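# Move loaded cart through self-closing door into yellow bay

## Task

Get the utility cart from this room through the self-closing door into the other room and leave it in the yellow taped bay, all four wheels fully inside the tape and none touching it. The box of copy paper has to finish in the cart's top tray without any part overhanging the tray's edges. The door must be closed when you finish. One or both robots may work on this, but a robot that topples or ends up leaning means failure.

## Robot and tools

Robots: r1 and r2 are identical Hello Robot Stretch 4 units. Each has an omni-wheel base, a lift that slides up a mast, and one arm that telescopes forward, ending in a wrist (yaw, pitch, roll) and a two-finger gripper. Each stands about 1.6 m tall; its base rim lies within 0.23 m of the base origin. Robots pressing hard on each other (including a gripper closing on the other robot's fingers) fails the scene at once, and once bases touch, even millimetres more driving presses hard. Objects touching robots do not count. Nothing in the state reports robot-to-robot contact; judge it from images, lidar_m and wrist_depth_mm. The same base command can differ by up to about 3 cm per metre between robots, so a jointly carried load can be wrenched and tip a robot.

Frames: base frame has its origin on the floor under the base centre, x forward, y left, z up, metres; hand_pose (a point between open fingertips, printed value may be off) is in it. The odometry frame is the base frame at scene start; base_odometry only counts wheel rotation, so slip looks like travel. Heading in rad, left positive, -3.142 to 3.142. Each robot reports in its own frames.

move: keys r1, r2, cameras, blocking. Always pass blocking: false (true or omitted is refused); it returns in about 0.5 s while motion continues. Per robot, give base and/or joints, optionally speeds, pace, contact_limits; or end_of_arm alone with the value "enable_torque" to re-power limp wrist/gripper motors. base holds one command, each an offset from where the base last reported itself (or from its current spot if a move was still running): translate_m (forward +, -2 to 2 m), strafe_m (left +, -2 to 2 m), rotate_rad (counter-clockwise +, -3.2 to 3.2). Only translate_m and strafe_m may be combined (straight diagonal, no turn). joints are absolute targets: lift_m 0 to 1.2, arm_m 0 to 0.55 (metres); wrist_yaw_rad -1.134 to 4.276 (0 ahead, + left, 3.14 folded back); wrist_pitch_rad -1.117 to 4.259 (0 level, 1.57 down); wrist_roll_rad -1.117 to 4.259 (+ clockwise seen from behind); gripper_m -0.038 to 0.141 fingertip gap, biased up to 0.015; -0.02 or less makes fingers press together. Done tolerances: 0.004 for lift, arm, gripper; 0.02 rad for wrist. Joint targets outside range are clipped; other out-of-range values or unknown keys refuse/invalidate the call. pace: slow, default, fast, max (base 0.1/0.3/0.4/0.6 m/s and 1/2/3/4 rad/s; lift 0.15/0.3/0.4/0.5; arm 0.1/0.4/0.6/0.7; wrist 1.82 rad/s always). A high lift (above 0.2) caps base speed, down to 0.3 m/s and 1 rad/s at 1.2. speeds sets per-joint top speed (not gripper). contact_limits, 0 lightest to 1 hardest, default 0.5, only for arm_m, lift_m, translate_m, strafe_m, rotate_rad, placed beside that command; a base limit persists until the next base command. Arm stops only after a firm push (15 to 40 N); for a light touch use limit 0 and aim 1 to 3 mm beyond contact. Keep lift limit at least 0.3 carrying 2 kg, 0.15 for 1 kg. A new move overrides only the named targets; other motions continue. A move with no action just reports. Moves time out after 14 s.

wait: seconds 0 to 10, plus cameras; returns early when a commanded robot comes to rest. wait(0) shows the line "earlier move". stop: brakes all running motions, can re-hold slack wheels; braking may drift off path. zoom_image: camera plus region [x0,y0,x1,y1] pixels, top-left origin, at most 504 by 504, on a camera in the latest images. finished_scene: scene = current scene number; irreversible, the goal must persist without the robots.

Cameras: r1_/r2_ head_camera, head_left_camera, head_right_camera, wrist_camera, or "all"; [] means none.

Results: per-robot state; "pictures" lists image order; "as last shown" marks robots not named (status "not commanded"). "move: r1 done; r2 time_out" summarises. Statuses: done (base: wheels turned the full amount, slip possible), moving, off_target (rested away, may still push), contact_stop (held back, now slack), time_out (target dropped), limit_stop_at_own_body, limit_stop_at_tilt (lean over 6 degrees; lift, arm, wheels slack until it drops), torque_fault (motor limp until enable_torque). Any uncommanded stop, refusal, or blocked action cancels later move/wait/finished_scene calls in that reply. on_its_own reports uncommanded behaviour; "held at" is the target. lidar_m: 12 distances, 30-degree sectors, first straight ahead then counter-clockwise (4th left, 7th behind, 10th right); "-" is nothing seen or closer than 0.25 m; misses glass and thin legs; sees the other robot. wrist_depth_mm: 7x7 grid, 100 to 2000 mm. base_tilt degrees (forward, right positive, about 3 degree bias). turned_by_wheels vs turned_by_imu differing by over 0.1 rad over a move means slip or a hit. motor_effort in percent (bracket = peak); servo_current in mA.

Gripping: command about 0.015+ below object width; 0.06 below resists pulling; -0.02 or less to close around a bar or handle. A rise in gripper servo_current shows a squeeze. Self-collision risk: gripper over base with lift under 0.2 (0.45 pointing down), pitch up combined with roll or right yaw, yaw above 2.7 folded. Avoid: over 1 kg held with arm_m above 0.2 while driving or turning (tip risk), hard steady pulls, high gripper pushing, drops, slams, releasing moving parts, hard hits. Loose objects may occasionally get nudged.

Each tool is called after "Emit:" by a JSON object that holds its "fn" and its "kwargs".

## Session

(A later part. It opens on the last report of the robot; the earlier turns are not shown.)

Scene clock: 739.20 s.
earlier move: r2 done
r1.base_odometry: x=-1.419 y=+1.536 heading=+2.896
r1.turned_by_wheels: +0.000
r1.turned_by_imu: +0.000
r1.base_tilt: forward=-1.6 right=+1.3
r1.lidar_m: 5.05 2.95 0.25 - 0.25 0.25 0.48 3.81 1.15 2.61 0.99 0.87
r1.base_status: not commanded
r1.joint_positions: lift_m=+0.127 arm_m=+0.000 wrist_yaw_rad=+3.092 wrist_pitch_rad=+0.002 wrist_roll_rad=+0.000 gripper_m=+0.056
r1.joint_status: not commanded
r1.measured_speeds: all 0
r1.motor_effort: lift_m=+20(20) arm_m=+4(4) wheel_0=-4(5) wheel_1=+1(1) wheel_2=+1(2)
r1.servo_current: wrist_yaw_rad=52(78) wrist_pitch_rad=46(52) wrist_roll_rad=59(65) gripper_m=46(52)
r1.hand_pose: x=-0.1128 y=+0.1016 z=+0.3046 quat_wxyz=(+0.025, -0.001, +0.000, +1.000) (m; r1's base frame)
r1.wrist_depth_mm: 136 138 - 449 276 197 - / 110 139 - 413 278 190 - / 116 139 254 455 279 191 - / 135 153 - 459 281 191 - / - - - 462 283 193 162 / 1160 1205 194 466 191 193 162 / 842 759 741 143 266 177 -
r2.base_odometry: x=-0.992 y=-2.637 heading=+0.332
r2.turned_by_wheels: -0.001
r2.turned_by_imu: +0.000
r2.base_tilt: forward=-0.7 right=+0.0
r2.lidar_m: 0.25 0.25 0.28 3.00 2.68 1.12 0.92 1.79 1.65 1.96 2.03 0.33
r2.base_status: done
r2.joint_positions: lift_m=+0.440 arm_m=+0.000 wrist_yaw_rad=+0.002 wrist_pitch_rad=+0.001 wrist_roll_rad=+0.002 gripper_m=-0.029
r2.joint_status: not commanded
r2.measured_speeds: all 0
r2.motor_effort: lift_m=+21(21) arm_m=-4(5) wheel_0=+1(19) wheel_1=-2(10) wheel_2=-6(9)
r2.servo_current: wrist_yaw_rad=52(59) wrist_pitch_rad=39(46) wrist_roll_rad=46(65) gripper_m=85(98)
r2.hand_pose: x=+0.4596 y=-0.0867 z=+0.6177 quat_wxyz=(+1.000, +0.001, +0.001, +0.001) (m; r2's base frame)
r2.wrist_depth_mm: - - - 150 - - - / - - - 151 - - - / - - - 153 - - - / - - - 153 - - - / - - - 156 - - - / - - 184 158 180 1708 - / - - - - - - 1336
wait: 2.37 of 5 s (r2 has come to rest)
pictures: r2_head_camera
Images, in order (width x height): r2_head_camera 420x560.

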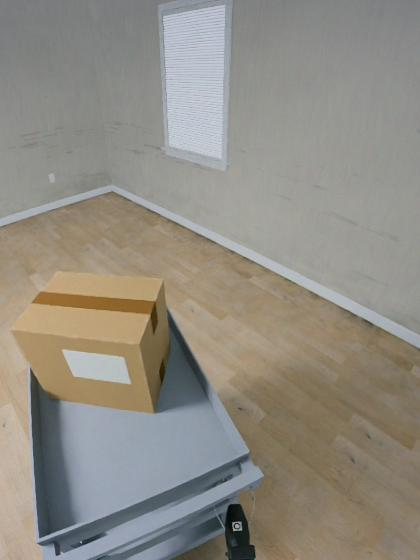

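Emit:
{"fn": "move", "kwargs": {"r2": {"joints":{"gripper_m":0.141}}, "blocking": false, "cameras": []}}

Emit:
{"fn": "wait", "kwargs": {"seconds": 1.5, "cameras": []}}

Emit:
{"fn": "move", "kwargs": {"r2": {"base":{"translate_m":-0.2},"pace":"slow"}, "blocking": false, "cameras": []}}

Emit:
{"fn": "wait", "kwargs": {"seconds": 3.5, "cameras": ["r2_head_camera"]}}

Emit:
{"fn": "move", "kwargs": {"r2": {"base":{"rotate_rad":0.3},"joints":{"lift_m":0.685,"wrist_roll_rad":1.571}}, "blocking": false, "cameras": []}}

Emit:
{"fn": "wait", "kwargs": {"seconds": 3, "cameras": ["r2_head_camera","r2_wrist_camera"]}}

Scene clock: 753.83 s.
move: r2 moving
r1: as last shown
r1.lidar_m: 5.05 2.93 0.25 - 0.25 0.25 0.48 3.82 1.15 2.62 1.02 0.90
r1.servo_current: wrist_yaw_rad=46(59) wrist_pitch_rad=33(39) wrist_roll_rad=59(72) gripper_m=39(46)
r1.wrist_depth_mm: 136 138 - 449 276 197 - / 110 138 - 410 278 190 - / 116 139 254 452 279 191 - / 135 154 - 459 282 192 - / 1983 - - 462 283 193 161 / 1182 1182 194 462 191 192 162 / 831 759 759 142 264 176 -
r2.base_odometry: x=-0.992 y=-2.637 heading=+0.332
r2.turned_by_wheels: +0.000
r2.turned_by_imu: +0.000
r2.base_tilt: forward=-0.7 right=+0.1
r2.lidar_m: 0.25 0.25 0.26 3.01 2.69 1.15 0.91 1.77 1.61 1.95 2.06 0.32
r2.base_status: not commanded
r2.joint_positions: lift_m=+0.440 arm_m=+0.000 wrist_yaw_rad=+0.002 wrist_pitch_rad=+0.001 wrist_roll_rad=+0.002 gripper_m=-0.003
r2.joint_status: gripper_m moving
r2.measured_speeds: all 0
r2.motor_effort: lift_m=+21(21) arm_m=-4(5) wheel_0=+0(1) wheel_1=-2(2) wheel_2=-6(6)
r2.servo_current: wrist_yaw_rad=39(59) wrist_pitch_rad=46(46) wrist_roll_rad=46(59) gripper_m=78(85)
r2.hand_pose: x=+0.4595 y=-0.0869 z=+0.6177 quat_wxyz=(+1.000, +0.001, +0.001, +0.001) (m; r2's base frame)
r2.wrist_depth_mm: - - - 152 - - - / - - 492 154 - - - / - - - 156 - - - / - - - 154 - - - / - - - 157 - - - / - - 186 160 182 1708 - / - 135 - - - - 1336
pictures: none
No camera images: "cameras" was empty.

Scene clock: 755.33 s.
earlier move: r2 moving
r1.base_odometry: x=-1.419 y=+1.536 heading=+2.896
r1.turned_by_wheels: +0.000
r1.turned_by_imu: +0.000
r1.base_tilt: forward=-1.6 right=+1.2
r1.lidar_m: 5.04 2.92 0.25 - 0.25 0.25 0.48 3.81 1.14 2.61 1.01 0.90
r1.base_status: not commanded
r1.joint_positions: lift_m=+0.127 arm_m=+0.000 wrist_yaw_rad=+3.092 wrist_pitch_rad=+0.002 wrist_roll_rad=+0.000 gripper_m=+0.056
r1.joint_status: not commanded
r1.measured_speeds: all 0
r1.motor_effort: lift_m=+20(20) arm_m=+4(4) wheel_0=-4(5) wheel_1=+1(1) wheel_2=+1(2)
r1.servo_current: wrist_yaw_rad=46(72) wrist_pitch_rad=39(46) wrist_roll_rad=52(72) gripper_m=39(46)
r1.hand_pose: x=-0.1128 y=+0.1016 z=+0.3046 quat_wxyz=(+0.025, -0.001, +0.000, +1.000) (m; r1's base frame)
r1.wrist_depth_mm: 135 138 - 449 277 197 - / 110 138 - 415 279 190 - / 116 139 252 455 279 191 - / 136 153 - 462 281 193 - / 1983 - - 462 282 192 162 / 1182 1229 193 466 191 193 162 / 842 750 750 143 265 176 -
r2.base_odometry: x=-0.992 y=-2.637 heading=+0.332
r2.turned_by_wheels: +0.000
r2.turned_by_imu: +0.000
r2.base_tilt: forward=-0.7 right=+0.0
r2.lidar_m: 0.25 0.25 0.28 2.98 2.67 1.13 0.92 1.78 1.65 1.99 2.06 0.34
r2.base_status: not commanded
r2.joint_positions: lift_m=+0.440 arm_m=+0.000 wrist_yaw_rad=+0.001 wrist_pitch_rad=+0.001 wrist_roll_rad=+0.002 gripper_m=+0.137
r2.joint_status: gripper_m moving
r2.measured_speeds: all 0
r2.motor_effort: lift_m=+21(21) arm_m=-4(5) wheel_0=+1(1) wheel_1=-3(3) wheel_2=-6(6)
r2.servo_current: wrist_yaw_rad=39(59) wrist_pitch_rad=39(46) wrist_roll_rad=52(65) gripper_m=65(117)
r2.hand_pose: x=+0.4594 y=-0.0871 z=+0.6177 quat_wxyz=(+1.000, +0.001, +0.001, +0.001) (m; r2's base frame)
r2.wrist_depth_mm: - - - 153 - - - / - - 484 155 - - - / - - - 156 - - - / - - - 157 - - - / - - - 158 - - - / - 189 198 159 213 211 - / - - - - 1397 1308 1336
wait: 1.50 s; no rest
pictures: none
No camera images: "cameras" was empty.

Scene clock: 755.83 s.
earlier move: r2 done
move: r2 moving
r1: as last shown
r1.base_tilt: forward=-1.6 right=+1.3
r1.lidar_m: 5.03 2.92 0.25 - 0.25 0.25 0.47 3.81 1.17 2.61 0.97 0.89
r1.servo_current: wrist_yaw_rad=52(59) wrist_pitch_rad=46(46) wrist_roll_rad=65(65) gripper_m=46(46)
r1.wrist_depth_mm: 135 138 - 445 276 197 - / 109 138 - 410 277 190 - / 116 139 252 455 279 191 - / 136 153 - 455 282 191 - / - - - 462 282 192 162 / 1205 1205 193 469 191 191 162 / 854 750 759 143 266 176 -
r2.base_odometry: x=-1.004 y=-2.641 heading=+0.332
r2.turned_by_wheels: +0.000
r2.turned_by_imu: +0.000
r2.base_tilt: forward=-0.7 right=+0.1
r2.lidar_m: 0.26 0.25 0.27 3.01 2.68 1.15 0.88 1.78 1.62 1.96 2.08 0.36
r2.base_status: translate_m moving
r2.joint_positions: lift_m=+0.440 arm_m=+0.000 wrist_yaw_rad=+0.001 wrist_pitch_rad=+0.001 wrist_roll_rad=+0.002 gripper_m=+0.141
r2.joint_status: all done
r2.measured_speeds: translate_m=-0.049 strafe_m=+0.000 rotate_rad=-0.001 lift_m=+0.000 arm_m=+0.000 wrist_yaw_rad=+0.000 wrist_pitch_rad=+0.000 wrist_roll_rad=+0.000
r2.motor_effort: lift_m=+21(21) arm_m=-5(5) wheel_0=-6(8) wheel_1=-6(7) wheel_2=+10(10)
r2.servo_current: wrist_yaw_rad=39(52) wrist_pitch_rad=39(46) wrist_roll_rad=39(52) gripper_m=46(65)
r2.hand_pose: x=+0.4594 y=-0.0871 z=+0.6177 quat_wxyz=(+1.000, +0.001, +0.001, +0.001) (m; r2's base frame)
r2.wrist_depth_mm: - - - 165 - - - / - - - 165 - - - / - - - 165 - - - / - - - 166 - - - / - - - 168 - - - / - 192 216 166 1618 204 - / - - - - 1397 1308 1336
pictures: none
No camera images: "cameras" was empty.

Scene clock: 758.63 s.
earlier move: r2 done
r1.base_odometry: x=-1.419 y=+1.536 heading=+2.896
r1.turned_by_wheels: +0.000
r1.turned_by_imu: +0.000
r1.base_tilt: forward=-1.6 right=+1.3
r1.lidar_m: 5.04 2.92 0.25 - 0.25 0.25 0.46 3.82 1.15 2.61 0.75 0.71
r1.base_status: not commanded
r1.joint_positions: lift_m=+0.127 arm_m=+0.000 wrist_yaw_rad=+3.092 wrist_pitch_rad=+0.002 wrist_roll_rad=+0.000 gripper_m=+0.056
r1.joint_status: not commanded
r1.measured_speeds: all 0
r1.motor_effort: lift_m=+20(20) arm_m=+4(4) wheel_0=-4(5) wheel_1=+1(1) wheel_2=+1(2)
r1.servo_current: wrist_yaw_rad=65(72) wrist_pitch_rad=39(46) wrist_roll_rad=59(65) gripper_m=39(52)
r1.hand_pose: x=-0.1128 y=+0.1016 z=+0.3046 quat_wxyz=(+0.025, -0.001, +0.000, +1.000) (m; r1's base frame)
r1.wrist_depth_mm: 136 138 - 449 276 197 - / 110 138 - 410 278 190 - / 116 139 253 452 279 191 - / 136 153 - 455 281 191 - / 1983 - - 466 283 192 162 / 1182 1205 194 466 191 192 161 / 854 750 759 143 265 176 -
r2.base_odometry: x=-1.181 y=-2.702 heading=+0.332
r2.turned_by_wheels: +0.000
r2.turned_by_imu: +0.000
r2.base_tilt: forward=-0.6 right=+0.0
r2.lidar_m: 0.43 0.43 4.35 2.87 2.57 0.90 0.72 0.84 1.51 1.80 2.18 2.21
r2.base_status: done
r2.joint_positions: lift_m=+0.440 arm_m=+0.000 wrist_yaw_rad=+0.001 wrist_pitch_rad=+0.001 wrist_roll_rad=+0.002 gripper_m=+0.141
r2.joint_status: all done
r2.measured_speeds: all 0
r2.motor_effort: lift_m=+21(21) arm_m=-4(5) wheel_0=-4(9) wheel_1=-4(8) wheel_2=+5(10)
r2.servo_current: wrist_yaw_rad=46(59) wrist_pitch_rad=39(46) wrist_roll_rad=46(65) gripper_m=46(65)
r2.hand_pose: x=+0.4594 y=-0.0871 z=+0.6177 quat_wxyz=(+1.000, +0.001, +0.001, +0.001) (m; r2's base frame)
r2.wrist_depth_mm: - 287 314 332 - - - / - - - 357 - - - / - - - - - - - / - - - - - - - / - - 917 375 - - - / - 190 197 349 1618 1537 1537 / 278 296 314 - 1430 1308 1336
wait: 2.80 of 3.5 s (r2 has come to rest)
pictures: r2_head_camera
Images, in order (width x height): r2_head_camera 420x560.

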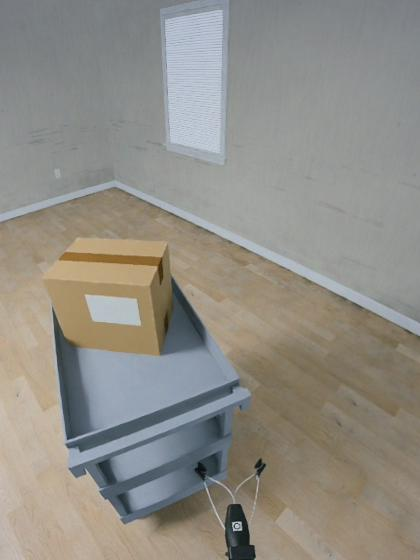

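Scene clock: 759.13 s.
move: r2 moving
r1: as last shown
r1.lidar_m: 5.06 2.92 0.25 - 0.25 0.25 0.50 3.79 1.17 2.58 0.76 0.69
r1.servo_current: wrist_yaw_rad=59(59) wrist_pitch_rad=46(46) wrist_roll_rad=52(59) gripper_m=39(46)
r1.wrist_depth_mm: 136 138 - 449 277 197 - / 110 138 - 415 277 190 - / 116 139 253 452 279 191 - / 135 154 - 455 281 192 - / 1921 - - 462 282 192 162 / 1205 1205 193 469 190 193 162 / 866 750 768 143 266 176 -
r2.base_odometry: x=-1.181 y=-2.703 heading=+0.558
r2.turned_by_wheels: +0.226
r2.turned_by_imu: +0.220
r2.base_tilt: forward=-0.7 right=+0.1
r2.lidar_m: 0.41 0.43 3.55 2.67 2.57 0.76 0.71 1.50 1.54 2.14 2.18 0.47
r2.base_status: rotate_rad moving
r2.joint_positions: lift_m=+0.478 arm_m=+0.000 wrist_yaw_rad=+0.001 wrist_pitch_rad=+0.001 wrist_roll_rad=+0.589 gripper_m=+0.141
r2.joint_status: lift_m moving; wrist_roll_rad moving
r2.measured_speeds: translate_m=-0.001 strafe_m=-0.001 rotate_rad=+0.577 lift_m=+0.146 arm_m=+0.000 wrist_yaw_rad=+0.000 wrist_pitch_rad=+0.000 wrist_roll_rad=+1.820
r2.motor_effort: lift_m=+24(26) arm_m=-4(5) wheel_0=-3(11) wheel_1=-5(9) wheel_2=-6(12)
r2.servo_current: wrist_yaw_rad=46(52) wrist_pitch_rad=46(46) wrist_roll_rad=91(104) gripper_m=46(52)
r2.hand_pose: x=+0.4594 y=-0.0871 z=+0.6556 quat_wxyz=(+0.957, +0.290, +0.001, +0.000) (m; r2's base frame)
r2.wrist_depth_mm: 222 236 296 304 - - - / 233 285 291 327 330 - - / 273 279 - - 334 - - / 271 - - - - - 1708 / - - - - - 322 1308 / - - 216 160 187 309 1008 / - - - - 301 307 809
pictures: none
No camera images: "cameras" was empty.

Scene clock: 760.73 s.
earlier move: r2 done
r1.base_odometry: x=-1.419 y=+1.536 heading=+2.896
r1.turned_by_wheels: +0.000
r1.turned_by_imu: +0.000
r1.base_tilt: forward=-1.6 right=+1.3
r1.lidar_m: 5.05 2.93 0.25 - 0.25 0.25 0.45 3.82 1.15 2.64 0.79 0.70
r1.base_status: not commanded
r1.joint_positions: lift_m=+0.127 arm_m=+0.000 wrist_yaw_rad=+3.092 wrist_pitch_rad=+0.002 wrist_roll_rad=+0.000 gripper_m=+0.056
r1.joint_status: not commanded
r1.measured_speeds: all 0
r1.motor_effort: lift_m=+20(20) arm_m=+4(4) wheel_0=-4(5) wheel_1=+1(1) wheel_2=+1(2)
r1.servo_current: wrist_yaw_rad=46(72) wrist_pitch_rad=46(52) wrist_roll_rad=39(59) gripper_m=39(52)
r1.hand_pose: x=-0.1128 y=+0.1016 z=+0.3046 quat_wxyz=(+0.025, -0.001, +0.000, +1.000) (m; r1's base frame)
r1.wrist_depth_mm: 136 137 - 449 276 197 - / 109 139 - 413 277 190 - / 117 139 253 452 279 191 - / 136 154 - 459 281 192 - / 1983 - - 466 282 193 161 / 1205 1182 195 469 191 192 161 / 842 750 750 142 266 176 -
r2.base_odometry: x=-1.181 y=-2.702 heading=+0.631
r2.turned_by_wheels: +0.074
r2.turned_by_imu: +0.072
r2.base_tilt: forward=-0.6 right=+0.0
r2.lidar_m: 0.40 0.44 3.31 2.61 2.56 0.70 0.70 1.50 1.60 2.23 2.20 0.46
r2.base_status: done
r2.joint_positions: lift_m=+0.684 arm_m=+0.000 wrist_yaw_rad=+0.001 wrist_pitch_rad=+0.017 wrist_roll_rad=+1.569 gripper_m=+0.141
r2.joint_status: all done
r2.measured_speeds: all 0
r2.motor_effort: lift_m=+30(30) arm_m=-4(5) wheel_0=-2(11) wheel_1=-4(9) wheel_2=-4(12)
r2.servo_current: wrist_yaw_rad=46(59) wrist_pitch_rad=91(98) wrist_roll_rad=52(104) gripper_m=59(59)
r2.hand_pose: x=+0.4594 y=-0.0871 z=+0.8572 quat_wxyz=(+0.708, +0.707, +0.007, -0.006) (m; r2's base frame)
r2.wrist_depth_mm: - - - 251 301 1281 991 / - - - 289 - 1537 433 / - - - 285 878 723 - / - - 554 281 878 - - / - 521 508 218 891 - - / - - 544 188 185 - - / - - 128 - - - -
wait: 1.60 of 3 s (r2 has come to rest)
pictures: r2_head_camera, r2_wrist_camera
Images, in order (width x height): r2_head_camera 420x560, r2_wrist_camera 616x392.

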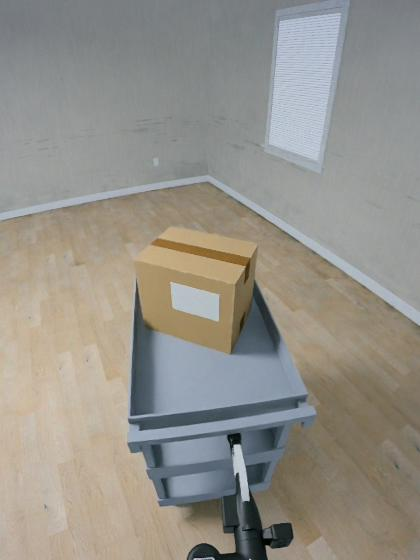

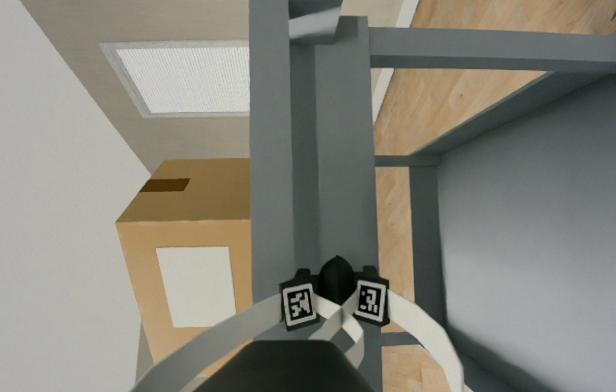

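Emit:
{"fn": "move", "kwargs": {"r2": {"joints":{"lift_m":0.55}}, "blocking": false, "cameras": []}}

Emit:
{"fn": "wait", "kwargs": {"seconds": 1.5, "cameras": ["r2_wrist_camera"]}}

Emit:
{"fn": "move", "kwargs": {"r2": {"base":{"translate_m":-0.12},"pace":"slow"}, "blocking": false, "cameras": []}}

Emit:
{"fn": "wait", "kwargs": {"seconds": 3, "cameras": []}}

Emit:
{"fn": "move", "kwargs": {"r2": {"joints":{"lift_m":0.685}}, "blocking": false, "cameras": []}}

Emit:
{"fn": "wait", "kwargs": {"seconds": 1.5, "cameras": ["r2_head_camera","r2_wrist_camera"]}}

Scene clock: 772.97 s.
move: r2 moving
r1: as last shown
r1.lidar_m: 5.06 2.91 0.25 - 0.25 0.25 0.45 3.84 1.19 2.61 0.75 0.68
r1.motor_effort: lift_m=+20(20) arm_m=+4(4) wheel_0=-4(5) wheel_1=+1(1) wheel_2=+1(1)
r1.servo_current: wrist_yaw_rad=39(59) wrist_pitch_rad=39(52) wrist_roll_rad=59(65) gripper_m=39(52)
r1.wrist_depth_mm: 135 138 - 449 276 197 - / 110 138 - 413 276 190 - / 116 139 252 455 281 191 - / 135 154 - 462 281 191 - / 1921 - - 466 283 193 162 / 1229 1182 193 466 191 192 162 / 854 750 750 143 265 176 -
r2.base_odometry: x=-1.181 y=-2.702 heading=+0.631
r2.turned_by_wheels: +0.000
r2.turned_by_imu: +0.001
r2.base_tilt: forward=-0.7 right=+0.1
r2.lidar_m: 0.43 0.44 3.33 2.62 2.56 0.71 0.70 1.49 1.59 2.23 2.18 0.49
r2.base_status: not commanded
r2.joint_positions: lift_m=+0.647 arm_m=+0.000 wrist_yaw_rad=+0.001 wrist_pitch_rad=+0.017 wrist_roll_rad=+1.569 gripper_m=+0.141
r2.joint_status: lift_m moving
r2.measured_speeds: translate_m=+0.000 strafe_m=+0.000 rotate_rad=+0.000 lift_m=-0.146 arm_m=+0.000 wrist_yaw_rad=+0.000 wrist_pitch_rad=+0.000 wrist_roll_rad=+0.000
r2.motor_effort: lift_m=+15(28) arm_m=-5(5) wheel_0=-3(3) wheel_1=-3(4) wheel_2=-4(4)
r2.servo_current: wrist_yaw_rad=39(52) wrist_pitch_rad=91(98) wrist_roll_rad=46(65) gripper_m=46(52)
r2.hand_pose: x=+0.4594 y=-0.0871 z=+0.8203 quat_wxyz=(+0.708, +0.707, +0.007, -0.006) (m; r2's base frame)
r2.wrist_depth_mm: - - 247 294 - 1255 976 / - - - 290 - 1464 332 / - - - 287 - 661 - / - 654 224 283 - - - / - 517 221 279 891 - - / - 574 216 208 190 - - / - - 213 - - - -
pictures: none
No camera images: "cameras" was empty.

Scene clock: 774.10 s.
earlier move: r2 done
r1.base_odometry: x=-1.419 y=+1.536 heading=+2.896
r1.turned_by_wheels: +0.000
r1.turned_by_imu: +0.000
r1.base_tilt: forward=-1.6 right=+1.3
r1.lidar_m: 5.05 2.90 0.25 - 0.25 0.25 0.47 3.80 1.15 2.57 0.79 0.68
r1.base_status: not commanded
r1.joint_positions: lift_m=+0.127 arm_m=+0.000 wrist_yaw_rad=+3.092 wrist_pitch_rad=+0.002 wrist_roll_rad=+0.000 gripper_m=+0.056
r1.joint_status: not commanded
r1.measured_speeds: all 0
r1.motor_effort: lift_m=+20(20) arm_m=+4(4) wheel_0=-4(5) wheel_1=+1(2) wheel_2=+1(2)
r1.servo_current: wrist_yaw_rad=46(72) wrist_pitch_rad=39(52) wrist_roll_rad=46(65) gripper_m=33(52)
r1.hand_pose: x=-0.1128 y=+0.1016 z=+0.3046 quat_wxyz=(+0.025, -0.001, +0.000, +1.000) (m; r1's base frame)
r1.wrist_depth_mm: 136 138 - 449 274 196 - / 110 138 - 413 277 190 - / 117 139 253 452 279 191 - / 135 153 - 459 281 192 - / 1921 - - 462 282 192 163 / 1182 1205 193 466 191 193 162 / 854 759 750 143 266 175 -
r2.base_odometry: x=-1.181 y=-2.702 heading=+0.631
r2.turned_by_wheels: +0.000
r2.turned_by_imu: +0.000
r2.base_tilt: forward=-0.7 right=+0.1
r2.lidar_m: 0.42 0.44 3.31 2.62 2.55 0.70 0.72 1.48 1.60 2.23 2.19 0.48
r2.base_status: not commanded
r2.joint_positions: lift_m=+0.550 arm_m=+0.000 wrist_yaw_rad=+0.001 wrist_pitch_rad=+0.008 wrist_roll_rad=+1.569 gripper_m=+0.141
r2.joint_status: all done
r2.measured_speeds: all 0
r2.motor_effort: lift_m=+14(28) arm_m=-5(5) wheel_0=-2(3) wheel_1=-4(4) wheel_2=-4(4)
r2.servo_current: wrist_yaw_rad=46(59) wrist_pitch_rad=46(98) wrist_roll_rad=46(65) gripper_m=59(59)
r2.hand_pose: x=+0.4594 y=-0.0871 z=+0.7262 quat_wxyz=(+0.708, +0.707, +0.003, -0.003) (m; r2's base frame)
r2.wrist_depth_mm: - 245 296 297 298 298 293 / - 286 287 - - 309 287 / - 282 283 - - - 285 / - 277 279 - - - 282 / - 274 274 - - - 278 / - 215 197 - 196 186 274 / - 236 270 - - - 271
wait: 1.13 of 1.5 s (r2 has come to rest)
pictures: r2_wrist_camera
Images, in order (width x height): r2_wrist_camera 616x392.

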